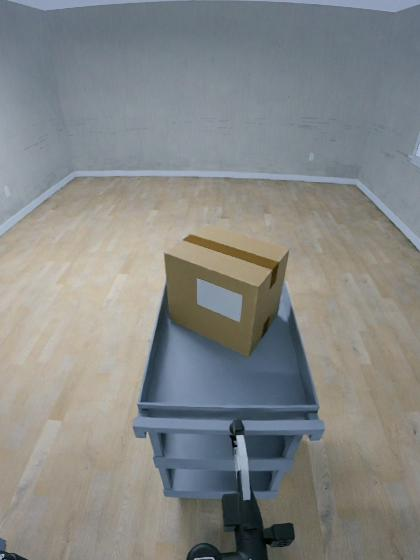

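Emit:
{"fn": "move", "kwargs": {"r2": {"base":{"translate_m":-0.364,"strafe_m":0.071}}, "blocking": false, "cameras": []}}

Emit:
{"fn": "wait", "kwargs": {"seconds": 5, "cameras": ["r2_head_camera","r1_head_camera"]}}

Scene clock: 854.50 s.
move: r2 moving
r1: as last shown
r1.base_tilt: forward=-1.6 right=+1.3
r1.lidar_m: 5.05 2.92 0.25 - 0.25 0.25 0.47 3.81 0.46 0.39 0.51 0.56
r1.motor_effort: lift_m=+20(20) arm_m=+4(4) wheel_0=-5(5) wheel_1=+1(1) wheel_2=+1(2)
r1.servo_current: wrist_yaw_rad=52(65) wrist_pitch_rad=39(46) wrist_roll_rad=46(59) gripper_m=46(46)
r1.wrist_depth_mm: 136 138 - 445 277 197 - / 109 138 - 413 277 190 - / 116 139 253 455 279 191 - / 135 153 - 462 282 192 - / 1921 - - 466 282 192 162 / 1205 1205 194 466 191 192 161 / 854 741 768 143 264 176 -
r2.base_odometry: x=-1.514 y=-3.403 heading=+1.170
r2.turned_by_wheels: +0.000
r2.turned_by_imu: +0.001
r2.base_tilt: forward=-0.7 right=+0.1
r2.lidar_m: 0.44 0.48 0.42 0.38 0.81 3.72 0.77 0.75 1.14 2.14 2.32 0.46
r2.base_status: translate_m moving; strafe_m moving
r2.joint_positions: lift_m=+0.685 arm_m=+0.000 wrist_yaw_rad=+0.000 wrist_pitch_rad=+0.008 wrist_roll_rad=+1.569 gripper_m=-0.018
r2.joint_status: not commanded
r2.measured_speeds: translate_m=-0.122 strafe_m=+0.023 rotate_rad=+0.001 lift_m=+0.000 arm_m=+0.000 wrist_yaw_rad=+0.014 wrist_pitch_rad=+0.000 wrist_roll_rad=+0.000
r2.motor_effort: lift_m=+21(21) arm_m=-4(5) wheel_0=-8(13) wheel_1=-6(9) wheel_2=+16(16)
r2.servo_current: wrist_yaw_rad=52(59) wrist_pitch_rad=52(52) wrist_roll_rad=59(59) gripper_m=124(130)
r2.hand_pose: x=+0.4593 y=-0.0874 z=+0.8607 quat_wxyz=(+0.708, +0.707, +0.003, -0.003) (m; r2's base frame)
r2.wrist_depth_mm: - - - 198 255 1499 1182 / - - - 202 259 1576 - / - - 569 204 263 854 - / - - 500 207 267 866 - / - - 559 211 271 - - / - - 187 211 180 - - / - - - - - 1756 -
pictures: none
No camera images: "cameras" was empty.

Scene clock: 856.70 s.
earlier move: r2 done
r1.base_odometry: x=-1.419 y=+1.536 heading=+2.896
r1.turned_by_wheels: +0.000
r1.turned_by_imu: +0.000
r1.base_tilt: forward=-1.6 right=+1.3
r1.lidar_m: 5.05 2.94 0.25 - 0.25 0.25 0.48 0.56 0.47 0.35 0.34 0.41
r1.base_status: not commanded
r1.joint_positions: lift_m=+0.127 arm_m=+0.000 wrist_yaw_rad=+3.092 wrist_pitch_rad=+0.002 wrist_roll_rad=+0.000 gripper_m=+0.056
r1.joint_status: not commanded
r1.measured_speeds: all 0
r1.motor_effort: lift_m=+20(20) arm_m=+4(4) wheel_0=-4(5) wheel_1=+1(2) wheel_2=+1(2)
r1.servo_current: wrist_yaw_rad=52(65) wrist_pitch_rad=46(52) wrist_roll_rad=39(65) gripper_m=33(46)
r1.hand_pose: x=-0.1128 y=+0.1016 z=+0.3046 quat_wxyz=(+0.025, -0.001, +0.000, +1.000) (m; r1's base frame)
r1.wrist_depth_mm: 136 138 - 449 276 198 - / 109 138 - 413 278 190 - / 116 139 252 455 281 191 - / 135 153 - 459 282 192 - / 1983 - - 466 281 192 163 / 1182 1182 193 466 191 193 162 / 854 750 750 143 265 176 -
r2.base_odometry: x=-1.704 y=-3.684 heading=+1.169
r2.turned_by_wheels: +0.000
r2.turned_by_imu: +0.001
r2.base_tilt: forward=-0.7 right=+0.1
r2.lidar_m: 0.40 0.43 0.47 0.69 0.71 3.35 3.34 0.45 0.62 2.16 2.36 0.48
r2.base_status: done
r2.joint_positions: lift_m=+0.685 arm_m=+0.000 wrist_yaw_rad=+0.004 wrist_pitch_rad=+0.008 wrist_roll_rad=+1.569 gripper_m=-0.018
r2.joint_status: not commanded
r2.measured_speeds: all 0
r2.motor_effort: lift_m=+20(21) arm_m=-5(5) wheel_0=-2(13) wheel_1=-4(9) wheel_2=+2(19)
r2.servo_current: wrist_yaw_rad=52(59) wrist_pitch_rad=46(59) wrist_roll_rad=52(59) gripper_m=124(130)
r2.hand_pose: x=+0.4597 y=-0.0863 z=+0.8607 quat_wxyz=(+0.708, +0.707, +0.004, -0.001) (m; r2's base frame)
r2.wrist_depth_mm: - - - 247 301 304 1042 / - - - 229 291 1576 484 / - - - 225 286 1576 - / - - 585 220 278 - - / - - 512 216 274 866 - / - - 186 209 179 - - / - - 597 - 265 - -
wait: 2.20 of 5 s (r2 has come to rest)
pictures: r1_head_camera, r2_head_camera
Images, in order (width x height): r1_head_camera 420x560, r2_head_camera 420x560.

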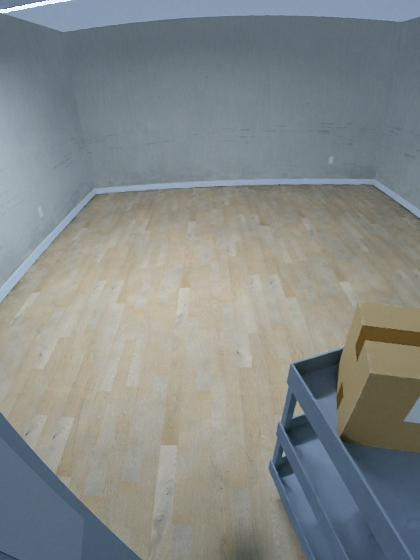

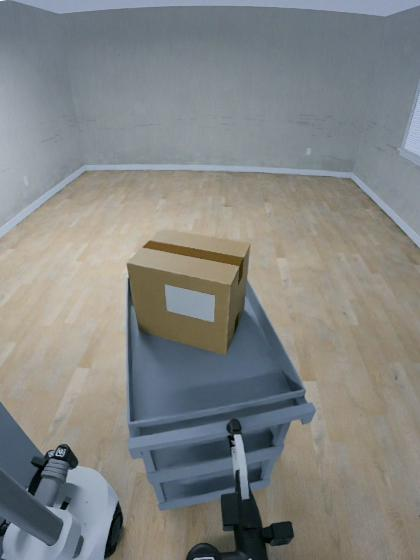

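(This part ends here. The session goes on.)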